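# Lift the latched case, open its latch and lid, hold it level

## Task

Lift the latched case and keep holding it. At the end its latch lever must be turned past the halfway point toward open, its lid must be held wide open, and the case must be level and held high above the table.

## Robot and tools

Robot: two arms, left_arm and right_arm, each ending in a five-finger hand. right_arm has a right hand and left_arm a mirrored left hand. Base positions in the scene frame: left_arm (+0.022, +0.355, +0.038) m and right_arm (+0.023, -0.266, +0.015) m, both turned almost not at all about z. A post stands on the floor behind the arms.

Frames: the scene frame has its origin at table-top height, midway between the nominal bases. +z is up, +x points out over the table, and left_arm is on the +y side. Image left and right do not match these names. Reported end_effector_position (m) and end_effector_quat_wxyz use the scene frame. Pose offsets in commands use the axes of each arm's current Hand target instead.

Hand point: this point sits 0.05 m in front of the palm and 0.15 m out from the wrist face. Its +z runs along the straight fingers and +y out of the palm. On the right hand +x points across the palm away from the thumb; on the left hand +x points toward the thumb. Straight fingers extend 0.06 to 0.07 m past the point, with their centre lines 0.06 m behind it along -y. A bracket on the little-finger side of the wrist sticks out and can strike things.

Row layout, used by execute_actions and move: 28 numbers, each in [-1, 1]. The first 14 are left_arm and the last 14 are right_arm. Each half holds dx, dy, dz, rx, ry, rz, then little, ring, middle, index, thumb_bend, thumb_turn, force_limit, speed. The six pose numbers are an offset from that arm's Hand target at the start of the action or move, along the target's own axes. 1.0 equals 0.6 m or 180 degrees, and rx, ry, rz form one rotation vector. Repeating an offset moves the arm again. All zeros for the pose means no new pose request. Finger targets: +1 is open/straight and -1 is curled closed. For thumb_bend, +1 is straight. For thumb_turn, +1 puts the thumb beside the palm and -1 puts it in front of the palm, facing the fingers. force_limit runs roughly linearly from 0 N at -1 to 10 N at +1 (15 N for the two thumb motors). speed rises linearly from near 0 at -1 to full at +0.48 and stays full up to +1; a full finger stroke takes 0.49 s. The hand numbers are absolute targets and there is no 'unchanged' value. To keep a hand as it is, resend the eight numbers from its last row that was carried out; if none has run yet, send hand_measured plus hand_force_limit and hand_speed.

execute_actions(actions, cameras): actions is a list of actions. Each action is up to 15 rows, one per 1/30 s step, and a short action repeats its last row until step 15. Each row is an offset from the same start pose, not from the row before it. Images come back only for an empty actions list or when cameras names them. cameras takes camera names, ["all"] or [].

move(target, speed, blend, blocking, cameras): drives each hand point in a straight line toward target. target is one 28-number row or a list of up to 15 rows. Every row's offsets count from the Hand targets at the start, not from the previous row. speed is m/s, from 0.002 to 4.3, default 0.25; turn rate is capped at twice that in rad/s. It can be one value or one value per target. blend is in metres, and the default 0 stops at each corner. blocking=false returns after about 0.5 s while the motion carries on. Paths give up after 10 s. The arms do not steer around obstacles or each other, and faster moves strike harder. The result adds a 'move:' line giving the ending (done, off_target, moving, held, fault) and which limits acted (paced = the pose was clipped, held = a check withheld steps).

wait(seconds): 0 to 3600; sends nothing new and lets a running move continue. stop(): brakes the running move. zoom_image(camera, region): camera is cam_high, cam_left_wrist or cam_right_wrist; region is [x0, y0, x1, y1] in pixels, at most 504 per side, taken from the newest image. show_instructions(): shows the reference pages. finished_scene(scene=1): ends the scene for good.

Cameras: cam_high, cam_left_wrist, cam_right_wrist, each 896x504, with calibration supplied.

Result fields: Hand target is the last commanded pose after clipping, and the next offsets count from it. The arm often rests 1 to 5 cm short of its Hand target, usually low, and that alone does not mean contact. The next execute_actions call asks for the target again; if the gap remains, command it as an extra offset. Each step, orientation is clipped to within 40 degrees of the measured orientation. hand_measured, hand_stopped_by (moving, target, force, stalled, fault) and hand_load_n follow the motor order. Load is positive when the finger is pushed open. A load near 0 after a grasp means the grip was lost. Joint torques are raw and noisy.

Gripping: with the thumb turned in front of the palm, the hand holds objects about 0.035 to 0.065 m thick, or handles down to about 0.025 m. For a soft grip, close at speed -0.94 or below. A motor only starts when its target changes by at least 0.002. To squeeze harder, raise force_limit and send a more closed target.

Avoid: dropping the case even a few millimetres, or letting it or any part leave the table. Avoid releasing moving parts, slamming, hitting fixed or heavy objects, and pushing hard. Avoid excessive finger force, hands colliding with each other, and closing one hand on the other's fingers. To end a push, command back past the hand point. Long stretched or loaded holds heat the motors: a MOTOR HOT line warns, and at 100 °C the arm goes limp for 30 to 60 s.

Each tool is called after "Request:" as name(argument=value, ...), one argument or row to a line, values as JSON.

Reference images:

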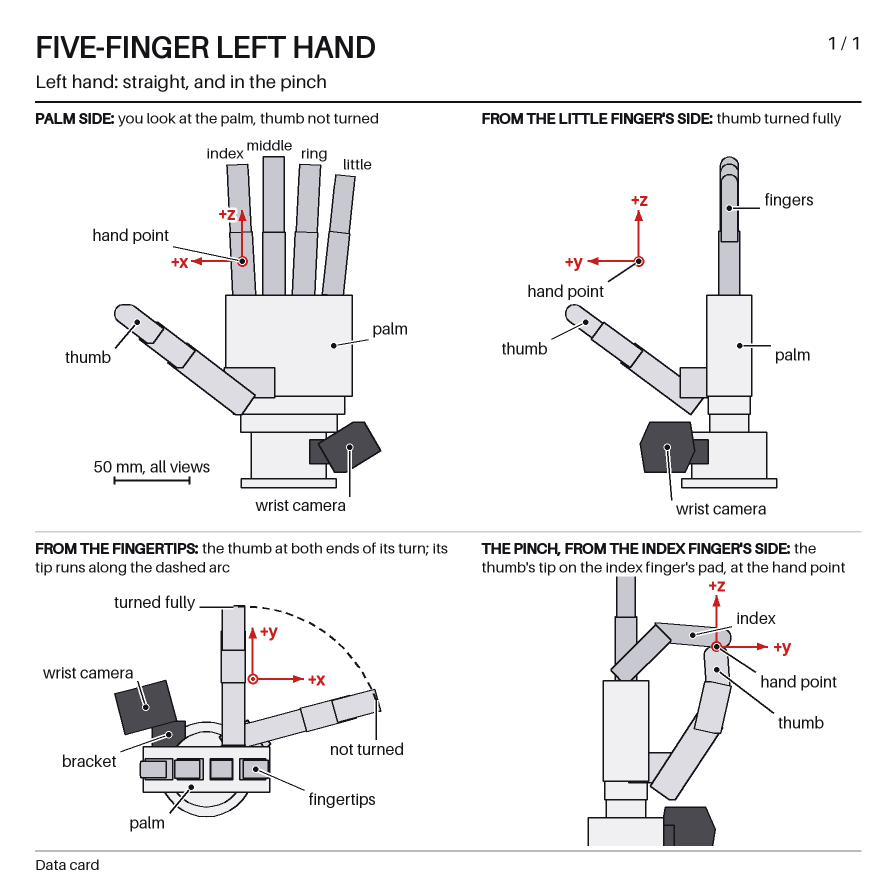

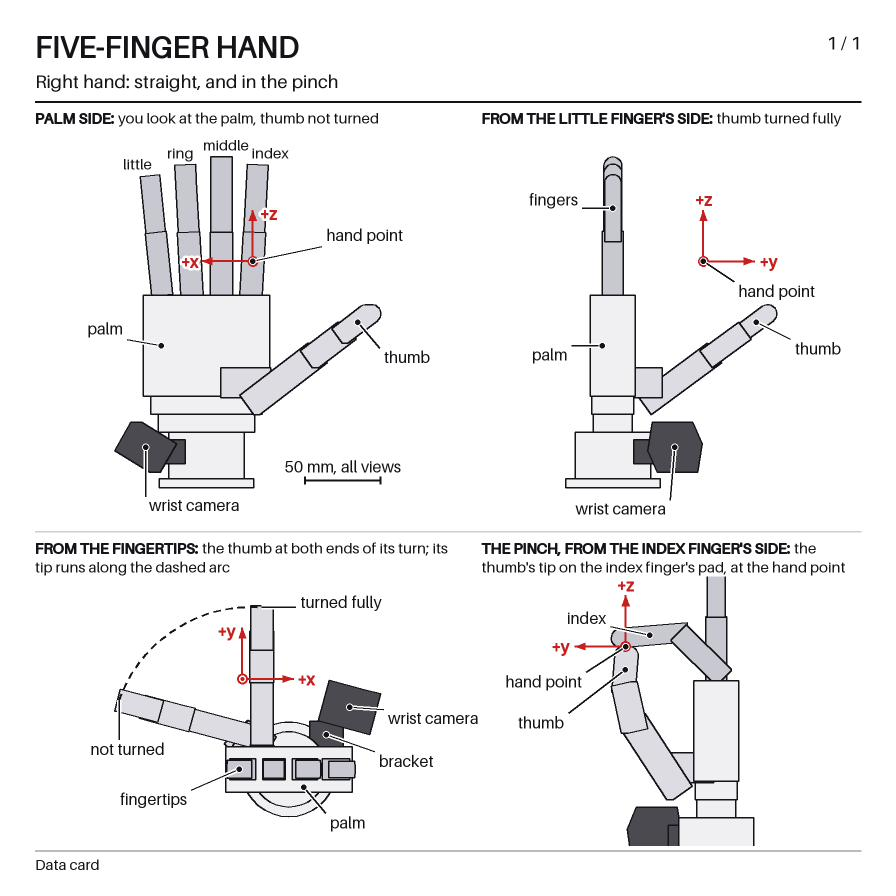

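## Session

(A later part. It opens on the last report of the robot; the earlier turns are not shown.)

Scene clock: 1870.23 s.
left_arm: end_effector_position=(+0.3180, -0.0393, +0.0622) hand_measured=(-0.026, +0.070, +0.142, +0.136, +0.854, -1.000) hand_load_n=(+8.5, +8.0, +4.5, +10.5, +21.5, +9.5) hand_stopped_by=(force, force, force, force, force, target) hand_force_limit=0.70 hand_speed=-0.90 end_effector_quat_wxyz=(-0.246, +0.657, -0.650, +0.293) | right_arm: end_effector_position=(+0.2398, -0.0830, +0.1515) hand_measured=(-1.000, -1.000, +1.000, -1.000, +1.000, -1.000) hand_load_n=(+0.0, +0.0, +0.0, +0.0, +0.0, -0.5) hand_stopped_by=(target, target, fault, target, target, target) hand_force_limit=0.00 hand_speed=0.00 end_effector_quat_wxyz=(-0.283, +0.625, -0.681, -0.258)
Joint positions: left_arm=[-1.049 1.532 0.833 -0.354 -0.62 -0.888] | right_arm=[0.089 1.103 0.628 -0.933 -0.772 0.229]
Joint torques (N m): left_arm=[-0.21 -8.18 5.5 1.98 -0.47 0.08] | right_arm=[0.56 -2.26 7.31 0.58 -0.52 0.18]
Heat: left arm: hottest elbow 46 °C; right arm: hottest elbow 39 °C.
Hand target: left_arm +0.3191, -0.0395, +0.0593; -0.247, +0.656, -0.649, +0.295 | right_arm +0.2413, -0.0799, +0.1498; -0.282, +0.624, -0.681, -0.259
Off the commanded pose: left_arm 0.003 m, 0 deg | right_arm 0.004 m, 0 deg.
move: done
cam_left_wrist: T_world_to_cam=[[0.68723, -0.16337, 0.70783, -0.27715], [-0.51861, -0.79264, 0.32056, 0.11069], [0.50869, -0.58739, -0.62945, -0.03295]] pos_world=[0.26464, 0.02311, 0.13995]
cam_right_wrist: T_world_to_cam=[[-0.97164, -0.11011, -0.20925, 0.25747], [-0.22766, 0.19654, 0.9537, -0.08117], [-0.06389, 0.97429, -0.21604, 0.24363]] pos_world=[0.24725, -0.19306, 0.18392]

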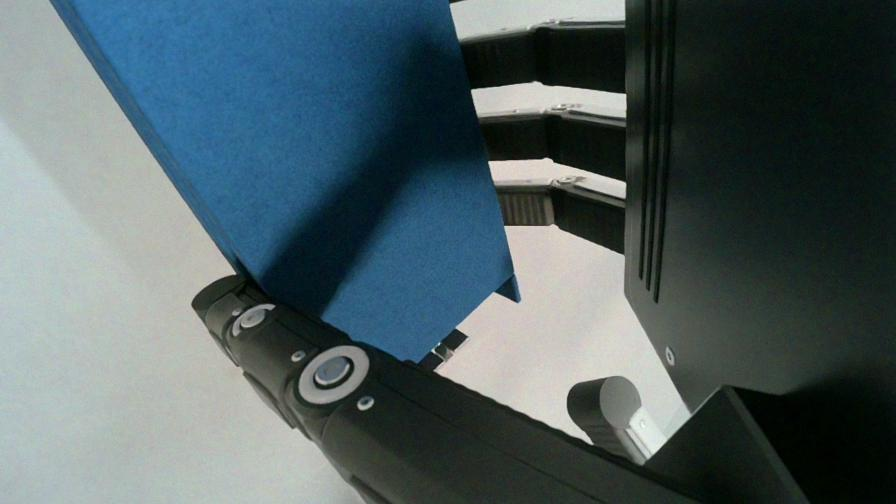

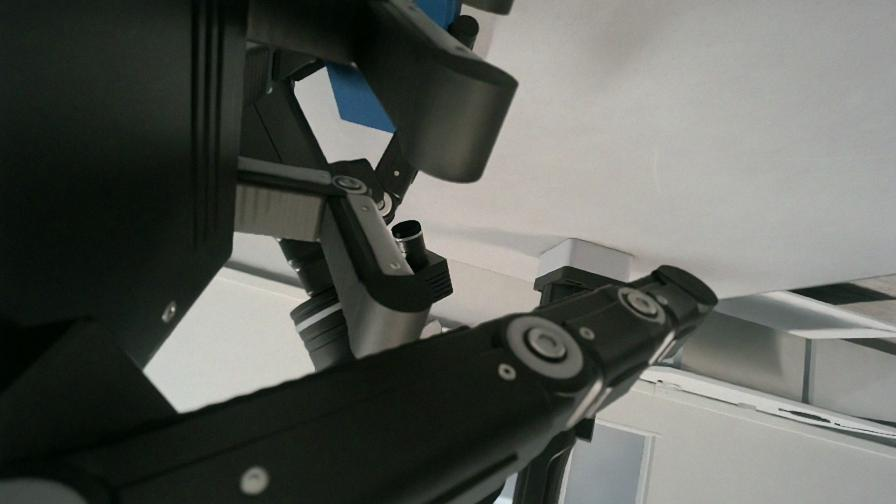

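Request:
move(
  target=[
    [0,0,0,0,0,0,-0.7,-0.7,-0.7,-0.7,0.4,-1,0.7,-0.9, -0.0414,0.0012,0.0056,0,0.0833,0,-1,-1,1,-1,1,-1,0,0],
    [0,0,0,0,0,0,-0.7,-0.7,-0.7,-0.7,0.4,-1,0.7,-0.9, -0.0414,0.0012,0.0056,0,0.0833,0,1,1,1,-1,1,-1,0,0],
  ],
  speed=[0.06,0.06],
  cameras=["cam_left_wrist","cam_right_wrist"],
)

Request:
zoom_image(
  camera="cam_left_wrist",
  region=[400, 280, 600, 430],
)

Request:
zoom_image(
  camera="cam_right_wrist",
  region=[250, 0, 410, 120],
)

Scene clock: 1915.37 s.
left_arm: end_effector_position=(+0.3180, -0.0393, +0.0622) hand_measured=(-0.026, +0.070, +0.142, +0.136, +0.854, -1.000) hand_load_n=(+8.5, +8.5, +4.5, +10.5, +21.5, +9.5) hand_stopped_by=(force, force, force, force, force, target) hand_force_limit=0.70 hand_speed=-0.90 end_effector_quat_wxyz=(-0.246, +0.657, -0.650, +0.293) | right_arm: end_effector_position=(+0.2325, -0.0662, +0.1484) hand_measured=(+1.000, +1.000, +1.000, -1.000, +1.000, -1.000) hand_load_n=(+0.0, +0.0, +0.0, +0.0, -0.5, +0.0) hand_stopped_by=(target, target, fault, target, target, target) hand_force_limit=0.00 hand_speed=0.00 end_effector_quat_wxyz=(-0.178, +0.651, -0.715, -0.181)
Joint positions: left_arm=[-1.049 1.532 0.833 -0.354 -0.62 -0.888] | right_arm=[0.285 1.084 0.712 -1.029 -0.487 0.408]
Joint torques (N m): left_arm=[0.09 -8.53 5.57 1.96 -0.47 0.07] | right_arm=[0.62 -3.55 10.95 -0.34 -0.33 0.14]
Heat: left arm: hottest elbow 45 °C; right arm: hottest elbow 39 °C.
Hand target: left_arm +0.3191, -0.0395, +0.0593; -0.247, +0.656, -0.649, +0.295 | right_arm +0.2422, -0.0599, +0.1650; +0.191, -0.653, +0.712, +0.175
Off the commanded pose: left_arm 0.003 m, 0 deg | right_arm 0.020 m, 2 deg.
move: off_target (right_arm); target 2's new numbers were sent with right_arm's hand 0.020 m and 2 deg from that target
cam_left_wrist: T_world_to_cam=[[0.68723, -0.16337, 0.70783, -0.27715], [-0.51861, -0.79264, 0.32056, 0.11069], [0.50869, -0.58739, -0.62945, -0.03295]] pos_world=[0.26464, 0.02311, 0.13995]
cam_right_wrist: T_world_to_cam=[[-0.97977, -0.15939, -0.12099, 0.23711], [-0.18057, 0.4436, 0.87785, -0.06659], [-0.08625, 0.88194, -0.4634, 0.26195]] pos_world=[0.24288, -0.16369, 0.20853]

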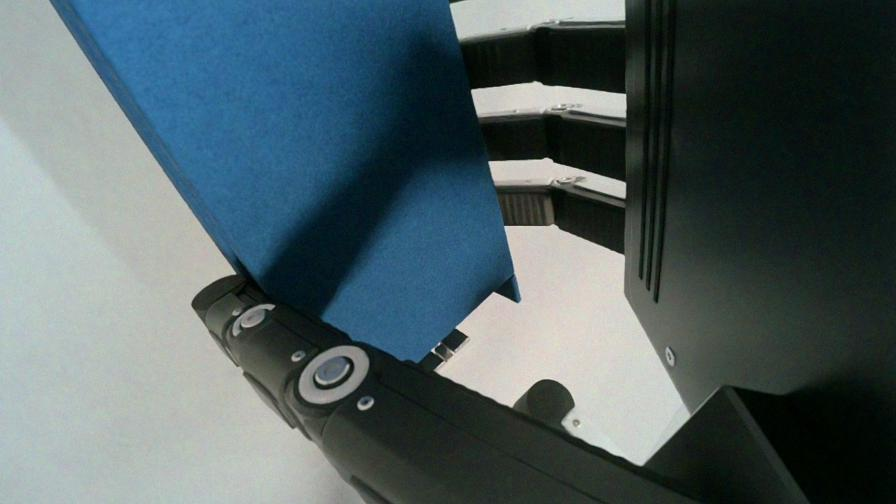

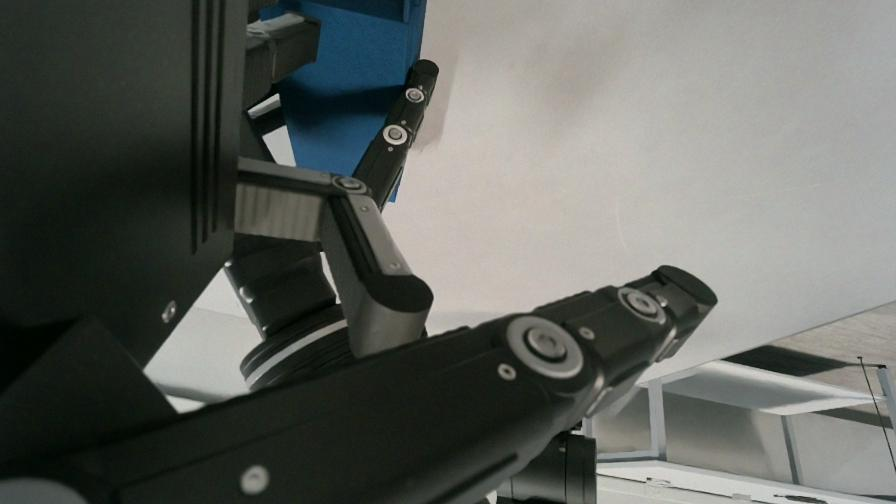

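Scaled by 2.520 from the camera's image (finer frame: 1280x720).

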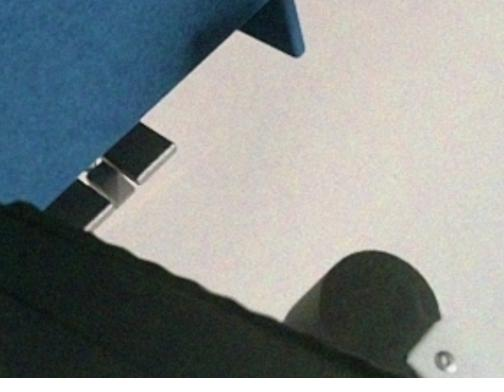

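Scaled by 3.150 from the camera's image (finer frame: 1280x720).

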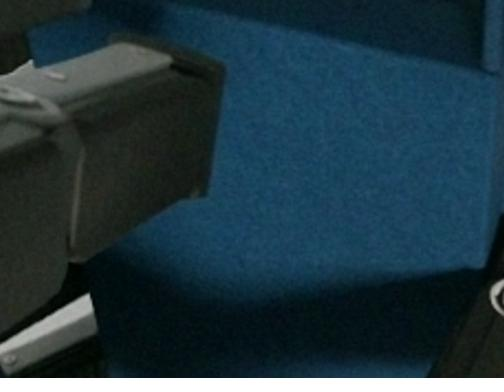

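Request:
move(
  target=[0,0,0,0,0,0,-0.7,-0.7,-0.7,-0.7,0.4,-1,0.7,-0.9,-0.0075,-0.0153,0.0198,0,0,0,1,1,1,-1,1,-1,0,0],
  speed=0.08,
  cameras=["all"],
)

Scene clock: 1941.03 s.
left_arm: end_effector_position=(+0.3180, -0.0393, +0.0622) hand_measured=(-0.026, +0.070, +0.142, +0.136, +0.854, -1.000) hand_load_n=(+8.5, +8.5, +4.0, +10.5, +21.5, +9.5) hand_stopped_by=(force, force, force, force, force, target) hand_force_limit=0.70 hand_speed=-0.90 end_effector_quat_wxyz=(-0.246, +0.657, -0.650, +0.293) | right_arm: end_effector_position=(+0.2360, -0.0598, +0.1446) hand_measured=(+1.000, +1.000, +1.000, -1.000, +1.000, -1.000) hand_load_n=(+0.0, +0.0, +0.0, +0.0, +0.0, +0.0) hand_stopped_by=(target, target, fault, target, target, target) hand_force_limit=0.00 hand_speed=0.00 end_effector_quat_wxyz=(-0.172, +0.651, -0.716, -0.184)
Joint positions: left_arm=[-1.049 1.532 0.833 -0.354 -0.62 -0.888] | right_arm=[0.304 1.112 0.72 -1.013 -0.483 0.428]
Joint torques (N m): left_arm=[0.09 -7.94 5.53 1.98 -0.48 0.08] | right_arm=[0.62 -2.9 10.96 0.58 -0.32 0.17]
Heat: left arm: hottest elbow 45 °C; right arm: hottest elbow 41 °C.
Hand target: left_arm +0.3191, -0.0395, +0.0593; -0.247, +0.656, -0.649, +0.295 | right_arm +0.2523, -0.0509, +0.1570; +0.191, -0.653, +0.712, +0.175
Off the commanded pose: left_arm 0.003 m, 0 deg | right_arm 0.022 m, 2 deg.
move: off_target (right_arm)
cam_left_wrist: T_world_to_cam=[[0.68723, -0.16337, 0.70783, -0.27715], [-0.51861, -0.79264, 0.32056, 0.11069], [0.50869, -0.58739, -0.62945, -0.03295]] pos_world=[0.26464, 0.02311, 0.13995]
cam_right_wrist: T_world_to_cam=[[-0.98103, -0.16075, -0.10839, 0.23947], [-0.17029, 0.44722, 0.87806, -0.06762], [-0.09268, 0.87986, -0.46611, 0.25655]] pos_world=[0.24719, -0.15699, 0.20492]

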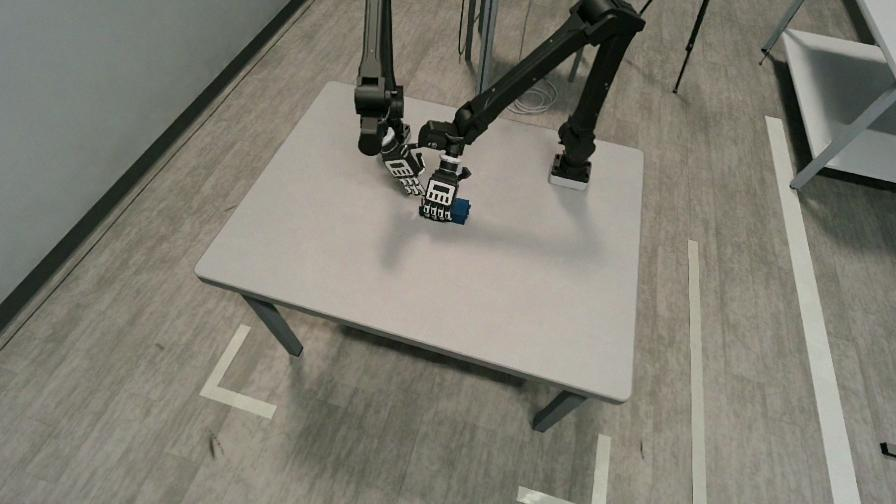

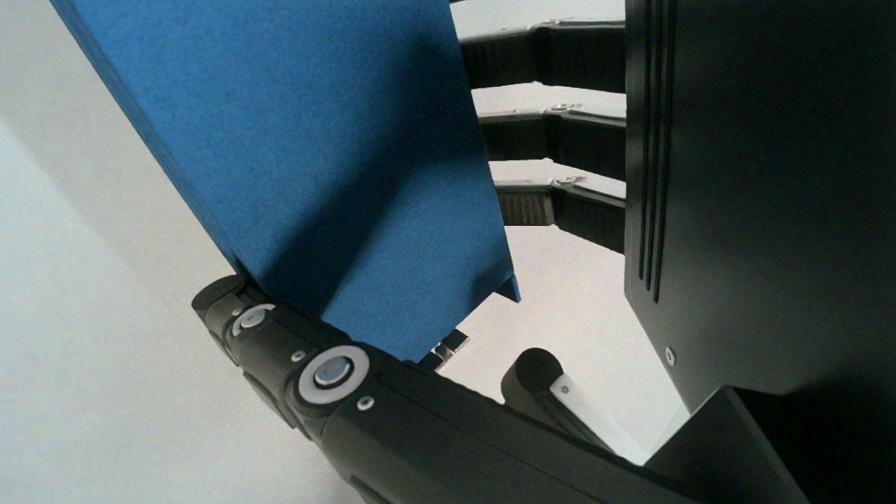

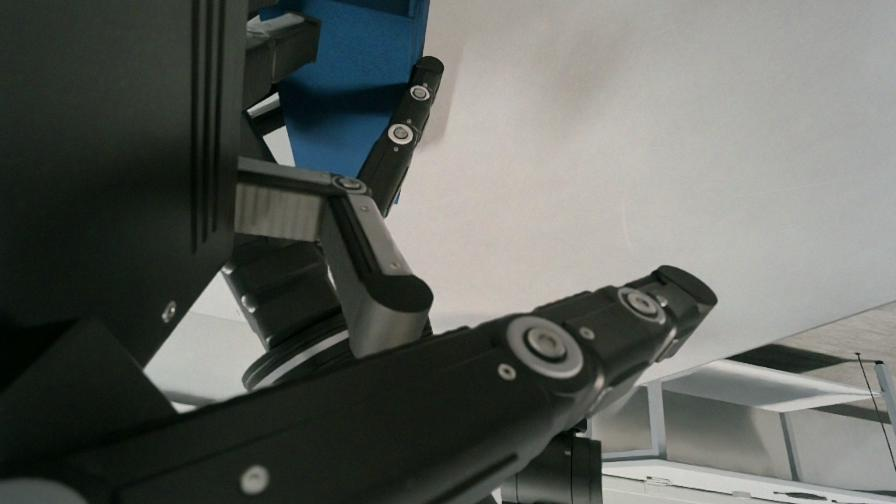

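Request:
zoom_image(
  camera="cam_left_wrist",
  region=[400, 280, 600, 420],
)

Request:
zoom_image(
  camera="cam_right_wrist",
  region=[230, 0, 460, 220],
)

Scaled by 2.520 from the camera's image (finer frame: 1280x720).

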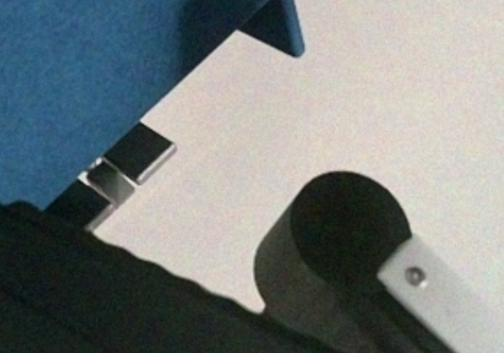

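Scaled by 2.191 from the camera's image (finer frame: 1280x720).

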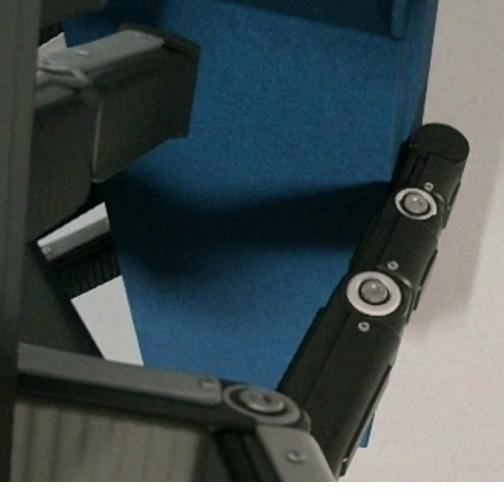

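Request:
move(
  target=[0,0,0,0,0,0,-0.7,-0.7,-0.7,-0.7,0.4,-1,0.7,-0.9,0.0009,-0.0058,0.0227,0,0,0,1,1,1,-1,1,-1,0,0],
  speed=0.08,
  cameras=["cam_left_wrist","cam_right_wrist"],
)

Request:
zoom_image(
  camera="cam_left_wrist",
  region=[400, 280, 600, 420],
)

Request:
zoom_image(
  camera="cam_right_wrist",
  region=[230, 0, 460, 220],
)

Scene clock: 1981.10 s.
left_arm: end_effector_position=(+0.3180, -0.0393, +0.0622) hand_measured=(-0.026, +0.070, +0.142, +0.136, +0.854, -1.000) hand_load_n=(+8.5, +8.0, +4.5, +10.5, +21.5, +9.5) hand_stopped_by=(force, force, force, force, force, target) hand_force_limit=0.70 hand_speed=-0.90 end_effector_quat_wxyz=(-0.246, +0.657, -0.650, +0.293) | right_arm: end_effector_position=(+0.2443, -0.0527, +0.1366) hand_measured=(+1.000, +1.000, +1.000, -1.000, +1.000, -1.000) hand_load_n=(+0.0, +0.0, +0.0, +0.0, +0.0, +0.0) hand_stopped_by=(target, target, fault, target, target, target) hand_force_limit=0.00 hand_speed=0.00 end_effector_quat_wxyz=(-0.177, +0.652, -0.715, -0.181)
Joint positions: left_arm=[-1.049 1.532 0.833 -0.354 -0.62 -0.888] | right_arm=[0.32 1.143 0.72 -0.962 -0.48 0.445]
Joint torques (N m): left_arm=[0.15 -8.18 5.61 2.03 -0.46 0.08] | right_arm=[0.67 -3.19 9.85 0.72 -0.32 0.13]
Heat: left arm: hottest elbow 44 °C; right arm: hottest elbow 42 °C.
Hand target: left_arm +0.3191, -0.0395, +0.0593; -0.247, +0.656, -0.649, +0.295 | right_arm +0.2563, -0.0449, +0.1449; +0.191, -0.653, +0.712, +0.175
Off the commanded pose: left_arm 0.003 m, 0 deg | right_arm 0.017 m, 2 deg.
move: off_target (right_arm)
cam_left_wrist: T_world_to_cam=[[0.68723, -0.16337, 0.70783, -0.27715], [-0.51861, -0.79264, 0.32056, 0.11069], [0.50869, -0.58739, -0.62945, -0.03295]] pos_world=[0.26464, 0.02311, 0.13995]
cam_right_wrist: T_world_to_cam=[[-0.9798, -0.16044, -0.11937, 0.24916], [-0.17975, 0.44497, 0.87732, -0.06017], [-0.08764, 0.88106, -0.46482, 0.24611]] pos_world=[0.25488, -0.15009, 0.19693]

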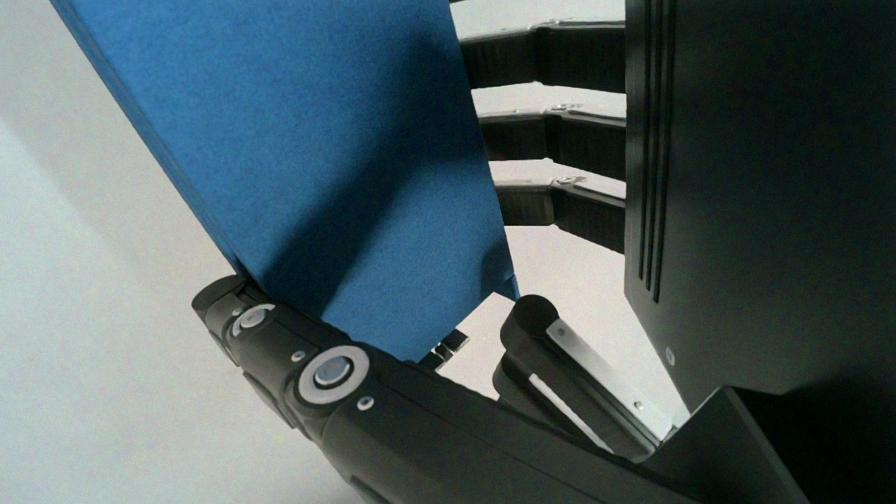

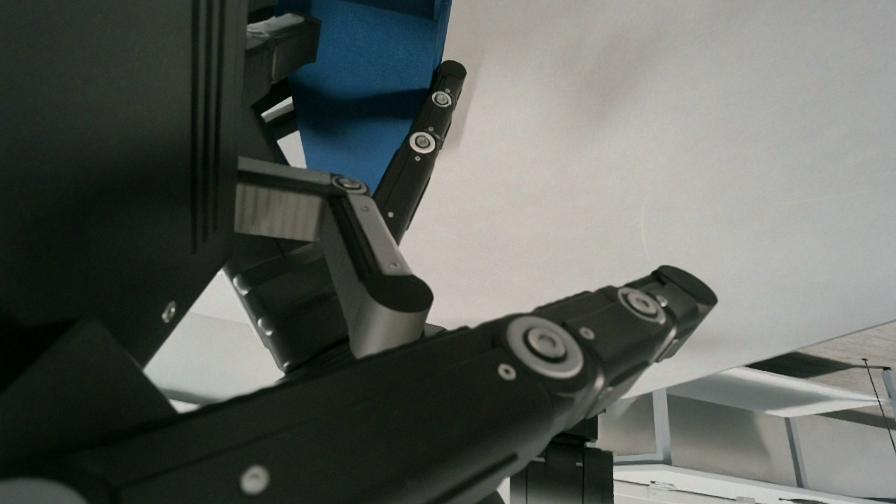

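Scaled by 2.520 from the camera's image (finer frame: 1280x720).

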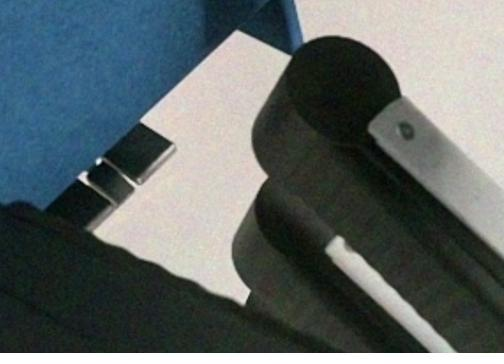

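Scaled by 2.191 from the camera's image (finer frame: 1280x720).

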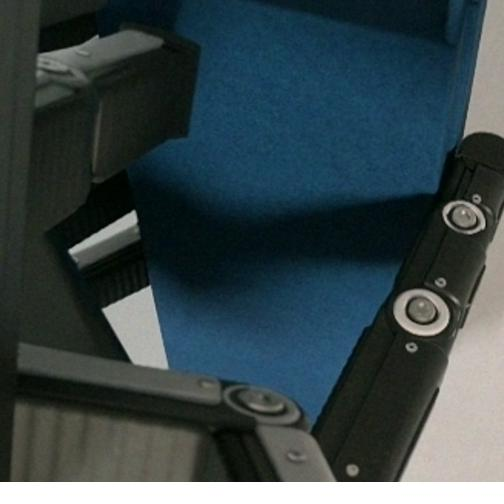

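Request:
move(
  target=[0,0,0,0,0,0,-0.7,-0.7,-0.7,-0.7,0.4,-1,0.7,-0.9,0.016,0.0059,0.0100,0,0,0,1,1,1,-1,1,-1,0,0],
  speed=0.06,
  cameras=["cam_left_wrist","cam_right_wrist"],
)

Request:
zoom_image(
  camera="cam_left_wrist",
  region=[400, 280, 600, 420],
)

Scene clock: 2003.83 s.
left_arm: end_effector_position=(+0.3180, -0.0393, +0.0622) hand_measured=(-0.026, +0.070, +0.142, +0.136, +0.854, -1.000) hand_load_n=(+9.0, +8.0, +4.5, +10.5, +21.5, +10.0) hand_stopped_by=(force, force, force, force, force, target) hand_force_limit=0.70 hand_speed=-0.90 end_effector_quat_wxyz=(-0.246, +0.657, -0.650, +0.293) | right_arm: end_effector_position=(+0.2492, -0.0511, +0.1367) hand_measured=(+1.000, +1.000, +1.000, -1.000, +1.000, -1.000) hand_load_n=(+0.0, +0.0, +0.0, +0.0, -0.5, +0.0) hand_stopped_by=(target, target, fault, target, target, target) hand_force_limit=0.00 hand_speed=0.00 end_effector_quat_wxyz=(-0.187, +0.653, -0.713, -0.177)
Joint positions: left_arm=[-1.049 1.532 0.833 -0.354 -0.62 -0.888] | right_arm=[0.32 1.143 0.72 -0.939 -0.48 0.446]
Joint torques (N m): left_arm=[-0.09 -8.29 5.6 1.99 -0.47 0.07] | right_arm=[-0.44 -3.31 7.49 0.73 -0.39 0.04]
Heat: left arm: hottest elbow 44 °C; right arm: hottest elbow 42 °C.
Hand target: left_arm +0.3191, -0.0395, +0.0593; -0.247, +0.656, -0.649, +0.295 | right_arm +0.2523, -0.0499, +0.1349; +0.191, -0.653, +0.712, +0.175
Off the commanded pose: left_arm 0.003 m, 0 deg | right_arm 0.004 m, 1 deg.
move: done
cam_left_wrist: T_world_to_cam=[[0.68723, -0.16337, 0.70783, -0.27715], [-0.51861, -0.79264, 0.32056, 0.11069], [0.50869, -0.58739, -0.62945, -0.03295]] pos_world=[0.26464, 0.02311, 0.13995]
cam_right_wrist: T_world_to_cam=[[-0.97711, -0.15893, -0.14144, 0.25669], [-0.19826, 0.43905, 0.87631, -0.05562], [-0.07717, 0.88429, -0.46051, 0.24213]] pos_world=[0.25847, -0.14889, 0.19655]

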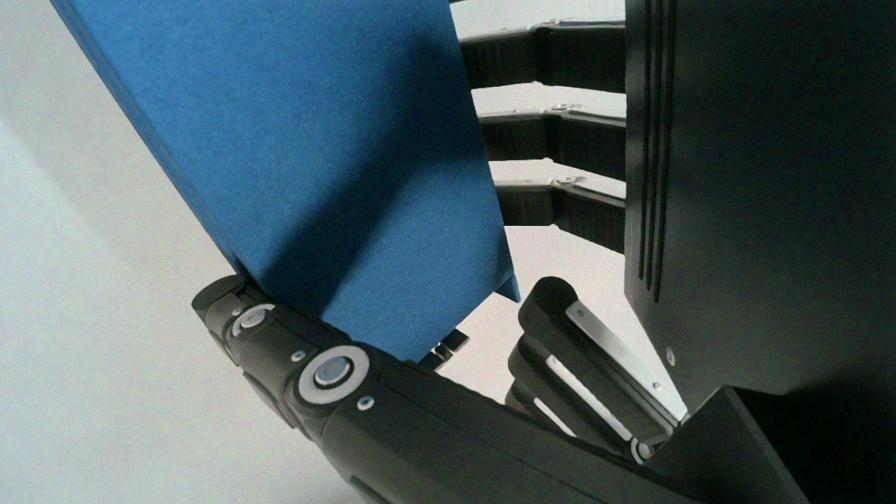

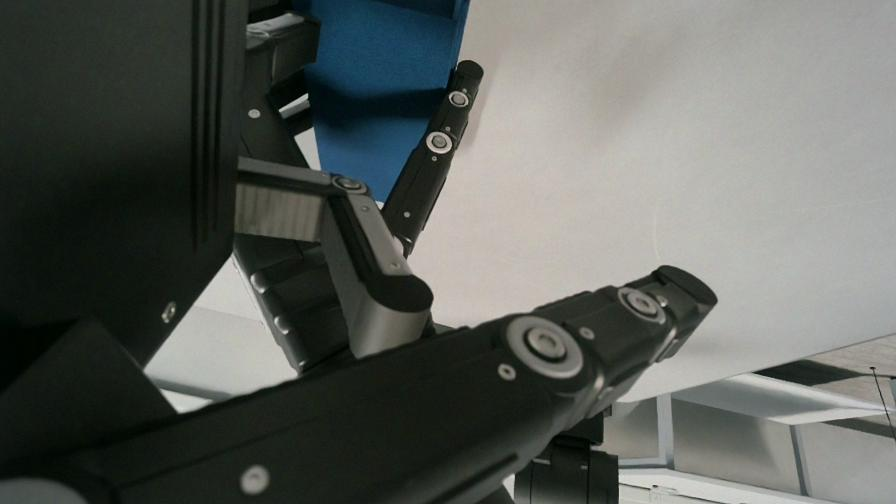

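Scaled by 2.520 from the camera's image (finer frame: 1280x720).

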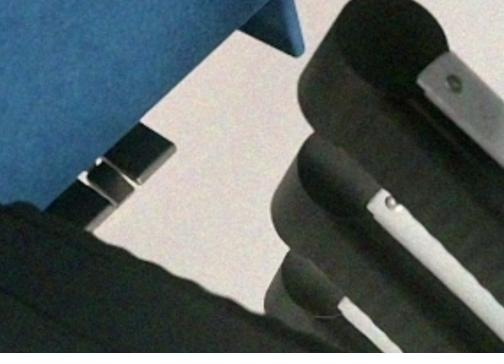

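Request:
move(
  target=[0,0,0,0,0,0,-0.7,-0.7,-0.7,-0.7,0.4,-1,0.7,-0.9,0.0149,0.0157,0.003,0,0,0,1,1,1,-1,1,-1,0,0],
  speed=0.06,
  cameras=["cam_left_wrist","cam_right_wrist"],
)

Request:
zoom_image(
  camera="cam_left_wrist",
  region=[400, 280, 600, 420],
)

Scene clock: 2010.80 s.
left_arm: end_effector_position=(+0.3180, -0.0393, +0.0620) hand_measured=(-0.026, +0.070, +0.142, +0.136, +0.854, -1.000) hand_load_n=(+8.5, +8.0, +4.5, +10.5, +21.5, +10.0) hand_stopped_by=(force, force, force, force, force, target) hand_force_limit=0.70 hand_speed=-0.90 end_effector_quat_wxyz=(-0.246, +0.657, -0.650, +0.293) | right_arm: end_effector_position=(+0.2365, -0.0551, +0.1259) hand_measured=(+1.000, +1.000, +1.000, -1.000, +1.000, -1.000) hand_load_n=(+0.0, +0.0, +0.0, +0.0, +0.0, +0.0) hand_stopped_by=(target, target, fault, target, target, target) hand_force_limit=0.00 hand_speed=0.00 end_effector_quat_wxyz=(-0.176, +0.651, -0.715, -0.182)
Joint positions: left_arm=[-1.049 1.533 0.833 -0.354 -0.62 -0.888] | right_arm=[0.32 1.134 0.682 -0.934 -0.48 0.446]
Joint torques (N m): left_arm=[0.38 -8.29 5.6 2 -0.45 0.08] | right_arm=[-1.08 -4.01 7.61 0.75 -0.47 -0.07]
Heat: left arm: hottest elbow 44 °C; right arm: hottest elbow 41 °C.
Hand target: left_arm +0.3191, -0.0395, +0.0593; -0.247, +0.656, -0.649, +0.294 | right_arm +0.2423, -0.0559, +0.1289; +0.191, -0.653, +0.712, +0.175
Off the commanded pose: left_arm 0.003 m, 0 deg | right_arm 0.007 m, 2 deg.
move: done
cam_left_wrist: T_world_to_cam=[[0.6874, -0.16364, 0.70761, -0.27702], [-0.51857, -0.79272, 0.32043, 0.11077], [0.5085, -0.58721, -0.62977, -0.03299]] pos_world=[0.26464, 0.02311, 0.13975]
cam_right_wrist: T_world_to_cam=[[-0.98003, -0.15981, -0.11833, 0.2398], [-0.17855, 0.44527, 0.87741, -0.05129], [-0.08753, 0.88102, -0.46491, 0.24251]] pos_world=[0.24708, -0.15249, 0.18613]

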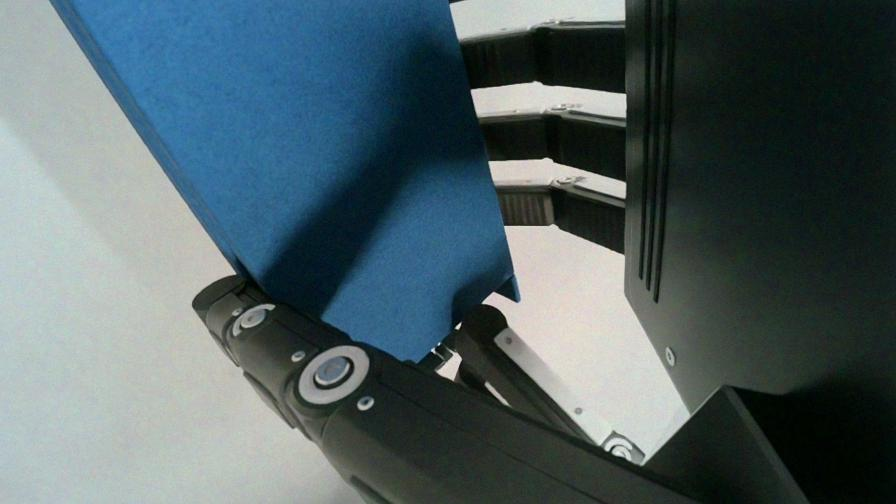

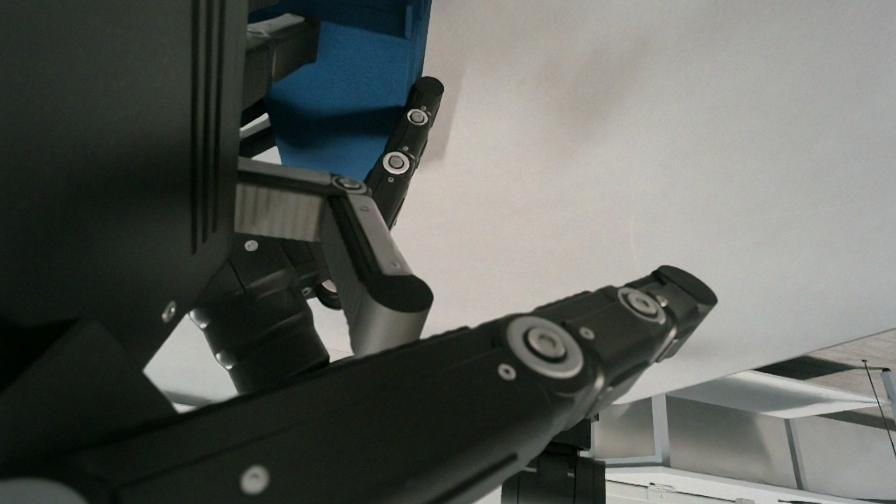

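Scaled by 2.520 from the camera's image (finer frame: 1280x720).

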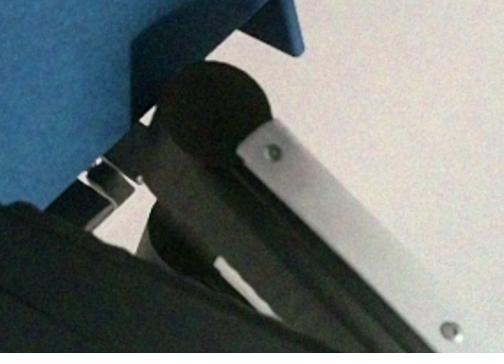

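Request:
move(
  target=[0,0,0,0,0,0,-0.7,-0.7,-0.7,-0.7,0.4,-1,0.7,-0.9,0.0069,-0.0072,-0.0001,0,0,0,1,1,1,-1,1,-1,0,0],
  speed=0.06,
  cameras=["cam_left_wrist","cam_right_wrist"],
)

Request:
zoom_image(
  camera="cam_left_wrist",
  region=[400, 280, 600, 420],
)

Request:
zoom_image(
  camera="cam_right_wrist",
  region=[230, 0, 460, 220],
)

Scene clock: 2035.43 s.
left_arm: end_effector_position=(+0.3180, -0.0393, +0.0620) hand_measured=(-0.026, +0.070, +0.142, +0.136, +0.854, -1.000) hand_load_n=(+8.5, +8.0, +4.5, +10.0, +21.5, +10.0) hand_stopped_by=(force, force, force, force, force, target) hand_force_limit=0.70 hand_speed=-0.90 end_effector_quat_wxyz=(-0.246, +0.657, -0.650, +0.293) | right_arm: end_effector_position=(+0.2391, -0.0588, +0.1259) hand_measured=(+1.000, +1.000, +1.000, -1.000, +1.000, -1.000) hand_load_n=(+0.0, +0.0, +0.0, +0.0, +0.0, +0.0) hand_stopped_by=(target, target, fault, target, target, target) hand_force_limit=0.00 hand_speed=0.00 end_effector_quat_wxyz=(-0.179, +0.650, -0.716, -0.180)
Joint positions: left_arm=[-1.049 1.533 0.833 -0.354 -0.62 -0.888] | right_arm=[0.304 1.134 0.682 -0.934 -0.483 0.433]
Joint torques (N m): left_arm=[0.5 -8.41 5.63 1.99 -0.47 0.06] | right_arm=[-1.2 -3.25 7.84 0.68 -0.52 -0.08]
Heat: left arm: hottest elbow 44 °C; right arm: hottest elbow 39 °C.
Hand target: left_arm +0.3191, -0.0395, +0.0593; -0.247, +0.656, -0.649, +0.294 | right_arm +0.2463, -0.0599, +0.1269; +0.191, -0.653, +0.712, +0.175
Off the commanded pose: left_arm 0.003 m, 0 deg | right_arm 0.007 m, 2 deg.
move: done
cam_left_wrist: T_world_to_cam=[[0.6874, -0.16364, 0.70761, -0.27702], [-0.51857, -0.79272, 0.32043, 0.11077], [0.5085, -0.58721, -0.62977, -0.03299]] pos_world=[0.26464, 0.02311, 0.13975]
cam_right_wrist: T_world_to_cam=[[-0.97988, -0.15611, -0.12437, 0.2427], [-0.18208, 0.44395, 0.87736, -0.04841], [-0.08175, 0.88235, -0.46344, 0.24443]] pos_world=[0.24898, -0.15629, 0.18593]

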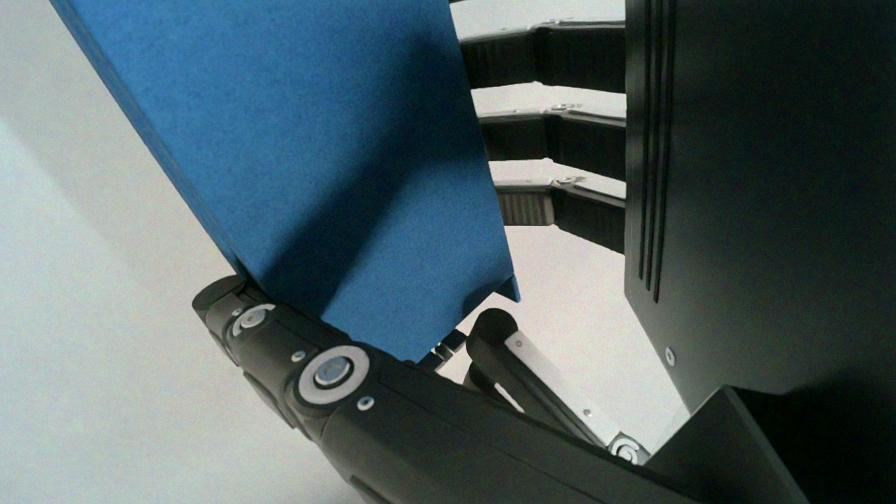

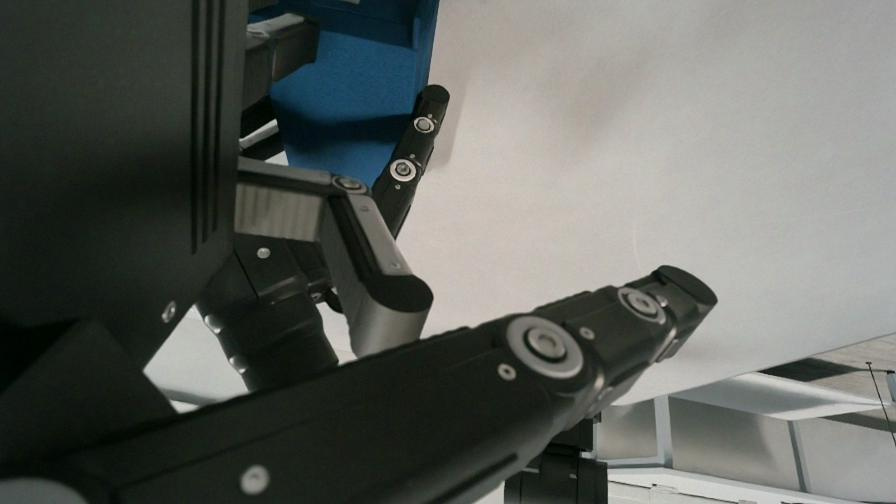

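Scaled by 2.520 from the camera's image (finer frame: 1280x720).

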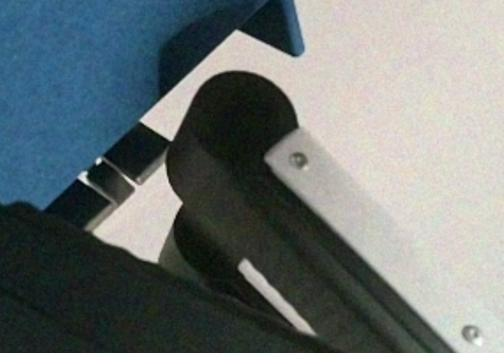

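Scaled by 2.191 from the camera's image (finer frame: 1280x720).

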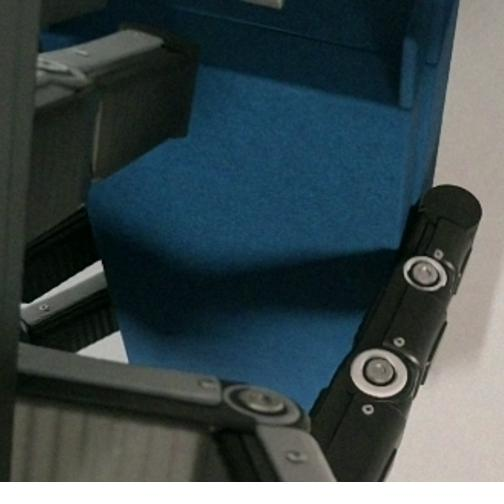

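Request:
move(
  target=[0,0,0,0,0,0,-0.7,-0.7,-0.7,-0.7,0.4,-1,0.7,-0.9,-0.0016,0.0038,0.0067,0,0,0,1,1,1,-1,1,-1,0,0],
  speed=0.06,
  cameras=["cam_left_wrist","cam_right_wrist"],
)

Request:
zoom_image(
  camera="cam_left_wrist",
  region=[400, 280, 600, 420],
)

Scene clock: 2054.47 s.
left_arm: end_effector_position=(+0.3180, -0.0393, +0.0620) hand_measured=(-0.026, +0.070, +0.142, +0.136, +0.854, -1.000) hand_load_n=(+8.5, +8.0, +4.5, +10.5, +21.0, +10.0) hand_stopped_by=(force, force, force, force, force, target) hand_force_limit=0.70 hand_speed=-0.90 end_effector_quat_wxyz=(-0.246, +0.657, -0.650, +0.293) | right_arm: end_effector_position=(+0.2410, -0.0583, +0.1244) hand_measured=(+1.000, +1.000, +1.000, -1.000, +1.000, -1.000) hand_load_n=(+0.0, +0.0, +0.0, +0.5, +0.0, +0.0) hand_stopped_by=(target, target, fault, target, target, target) hand_force_limit=0.00 hand_speed=0.00 end_effector_quat_wxyz=(-0.185, +0.651, -0.714, -0.178)
Joint positions: left_arm=[-1.049 1.533 0.833 -0.354 -0.62 -0.888] | right_arm=[0.304 1.134 0.678 -0.918 -0.483 0.432]
Joint torques (N m): left_arm=[0.21 -8.41 5.52 1.98 -0.45 0.08] | right_arm=[-0.26 -3.19 7.5 0.72 -0.41 0]
Heat: left arm: hottest elbow 44 °C; right arm: hottest elbow 39 °C.
Hand target: left_arm +0.3191, -0.0395, +0.0593; -0.247, +0.656, -0.649, +0.294 | right_arm +0.2443, -0.0568, +0.1239; +0.191, -0.653, +0.712, +0.175
Off the commanded pose: left_arm 0.003 m, 0 deg | right_arm 0.004 m, 1 deg.
move: done
cam_left_wrist: T_world_to_cam=[[0.6874, -0.16364, 0.70761, -0.27702], [-0.51857, -0.79272, 0.32043, 0.11077], [0.5085, -0.58721, -0.62977, -0.03299]] pos_world=[0.26464, 0.02311, 0.13975]
cam_right_wrist: T_world_to_cam=[[-0.97834, -0.15596, -0.13609, 0.2455], [-0.19225, 0.44093, 0.87671, -0.04465], [-0.07673, 0.88389, -0.46137, 0.24208]] pos_world=[0.25018, -0.156, 0.18425]

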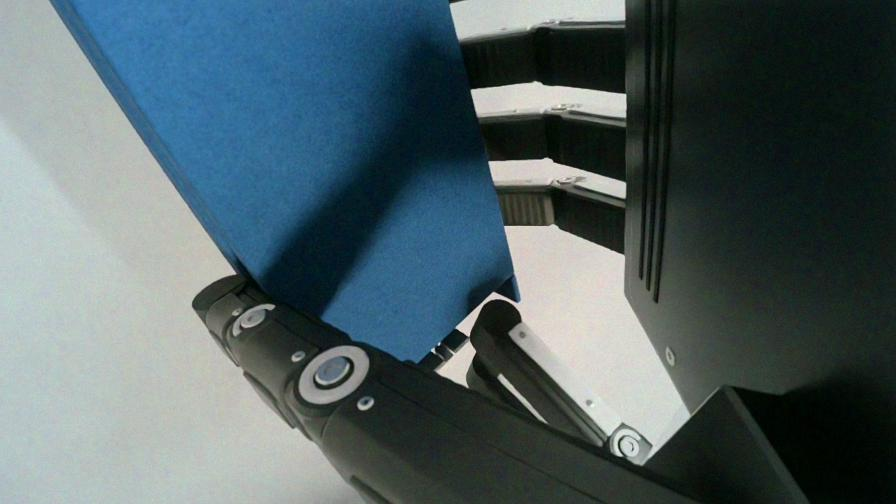

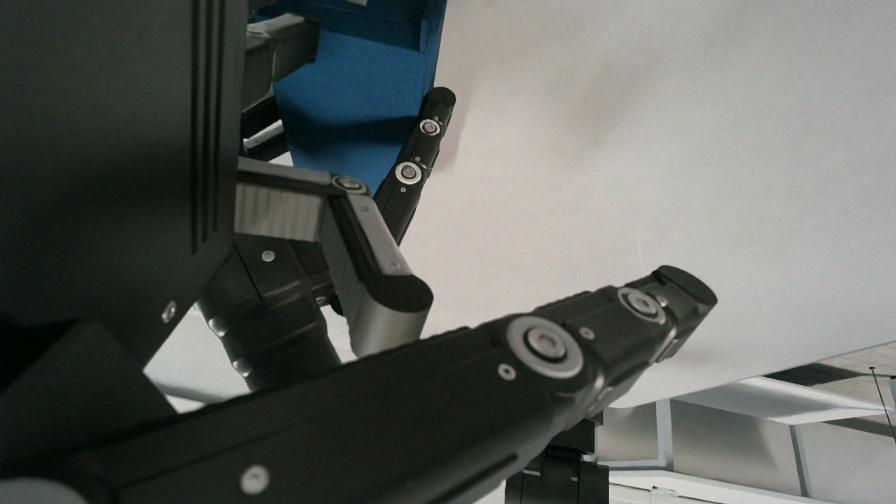

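Scaled by 2.520 from the camera's image (finer frame: 1280x720).

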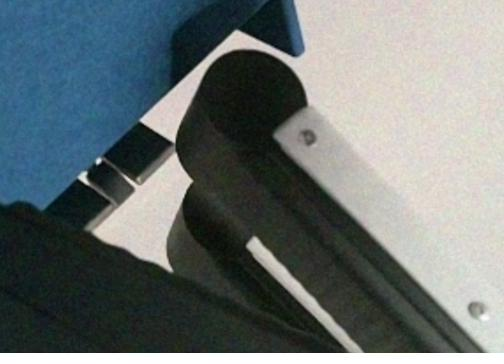

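Request:
move(
  target=[0,0,0,0,0,0,-0.7,-0.7,-0.7,-0.7,0.4,-1,0.7,-0.9,0.0015,0.0068,0.0048,0,0,0,1,1,1,-1,1,-1,0,0],
  speed=0.06,
  cameras=["cam_left_wrist"],
)

Request:
zoom_image(
  camera="cam_left_wrist",
  region=[400, 280, 600, 420],
)

Scene clock: 2061.03 s.
left_arm: end_effector_position=(+0.3180, -0.0393, +0.0620) hand_measured=(-0.026, +0.070, +0.142, +0.136, +0.854, -1.000) hand_load_n=(+8.5, +8.0, +4.0, +10.0, +21.5, +10.0) hand_stopped_by=(force, force, force, force, force, target) hand_force_limit=0.70 hand_speed=-0.90 end_effector_quat_wxyz=(-0.246, +0.657, -0.650, +0.293) | right_arm: end_effector_position=(+0.2392, -0.0588, +0.1206) hand_measured=(+1.000, +1.000, +1.000, -1.000, +1.000, -1.000) hand_load_n=(+0.0, +0.0, +0.0, +0.0, +0.0, +0.0) hand_stopped_by=(target, target, fault, target, target, target) hand_force_limit=0.00 hand_speed=0.00 end_effector_quat_wxyz=(-0.185, +0.651, -0.714, -0.178)
Joint positions: left_arm=[-1.049 1.533 0.833 -0.354 -0.62 -0.888] | right_arm=[0.304 1.134 0.667 -0.907 -0.483 0.432]
Joint torques (N m): left_arm=[0.21 -8.23 5.6 1.96 -0.46 0.08] | right_arm=[0.38 -3.66 7.25 0.7 -0.35 0.09]
Heat: left arm: hottest elbow 44 °C; right arm: hottest elbow 39 °C.
Hand target: left_arm +0.3191, -0.0395, +0.0593; -0.247, +0.656, -0.649, +0.295 | right_arm +0.2402, -0.0559, +0.1209; +0.191, -0.653, +0.712, +0.175
Off the commanded pose: left_arm 0.003 m, 0 deg | right_arm 0.003 m, 1 deg.
move: done
cam_left_wrist: T_world_to_cam=[[0.6874, -0.16364, 0.70761, -0.27702], [-0.51857, -0.79272, 0.32043, 0.11077], [0.5085, -0.58721, -0.62977, -0.03299]] pos_world=[0.26464, 0.02311, 0.13975]

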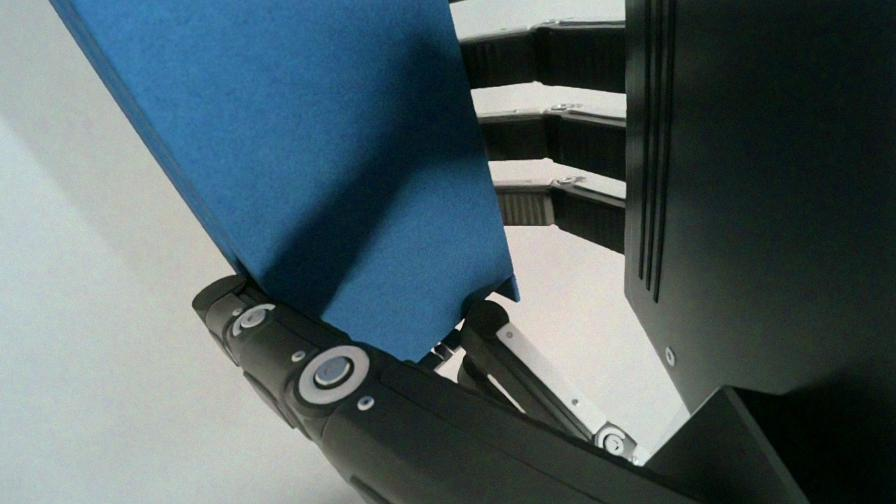

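Scaled by 2.520 from the camera's image (finer frame: 1280x720).

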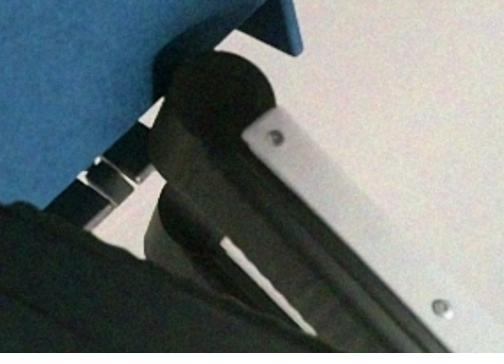

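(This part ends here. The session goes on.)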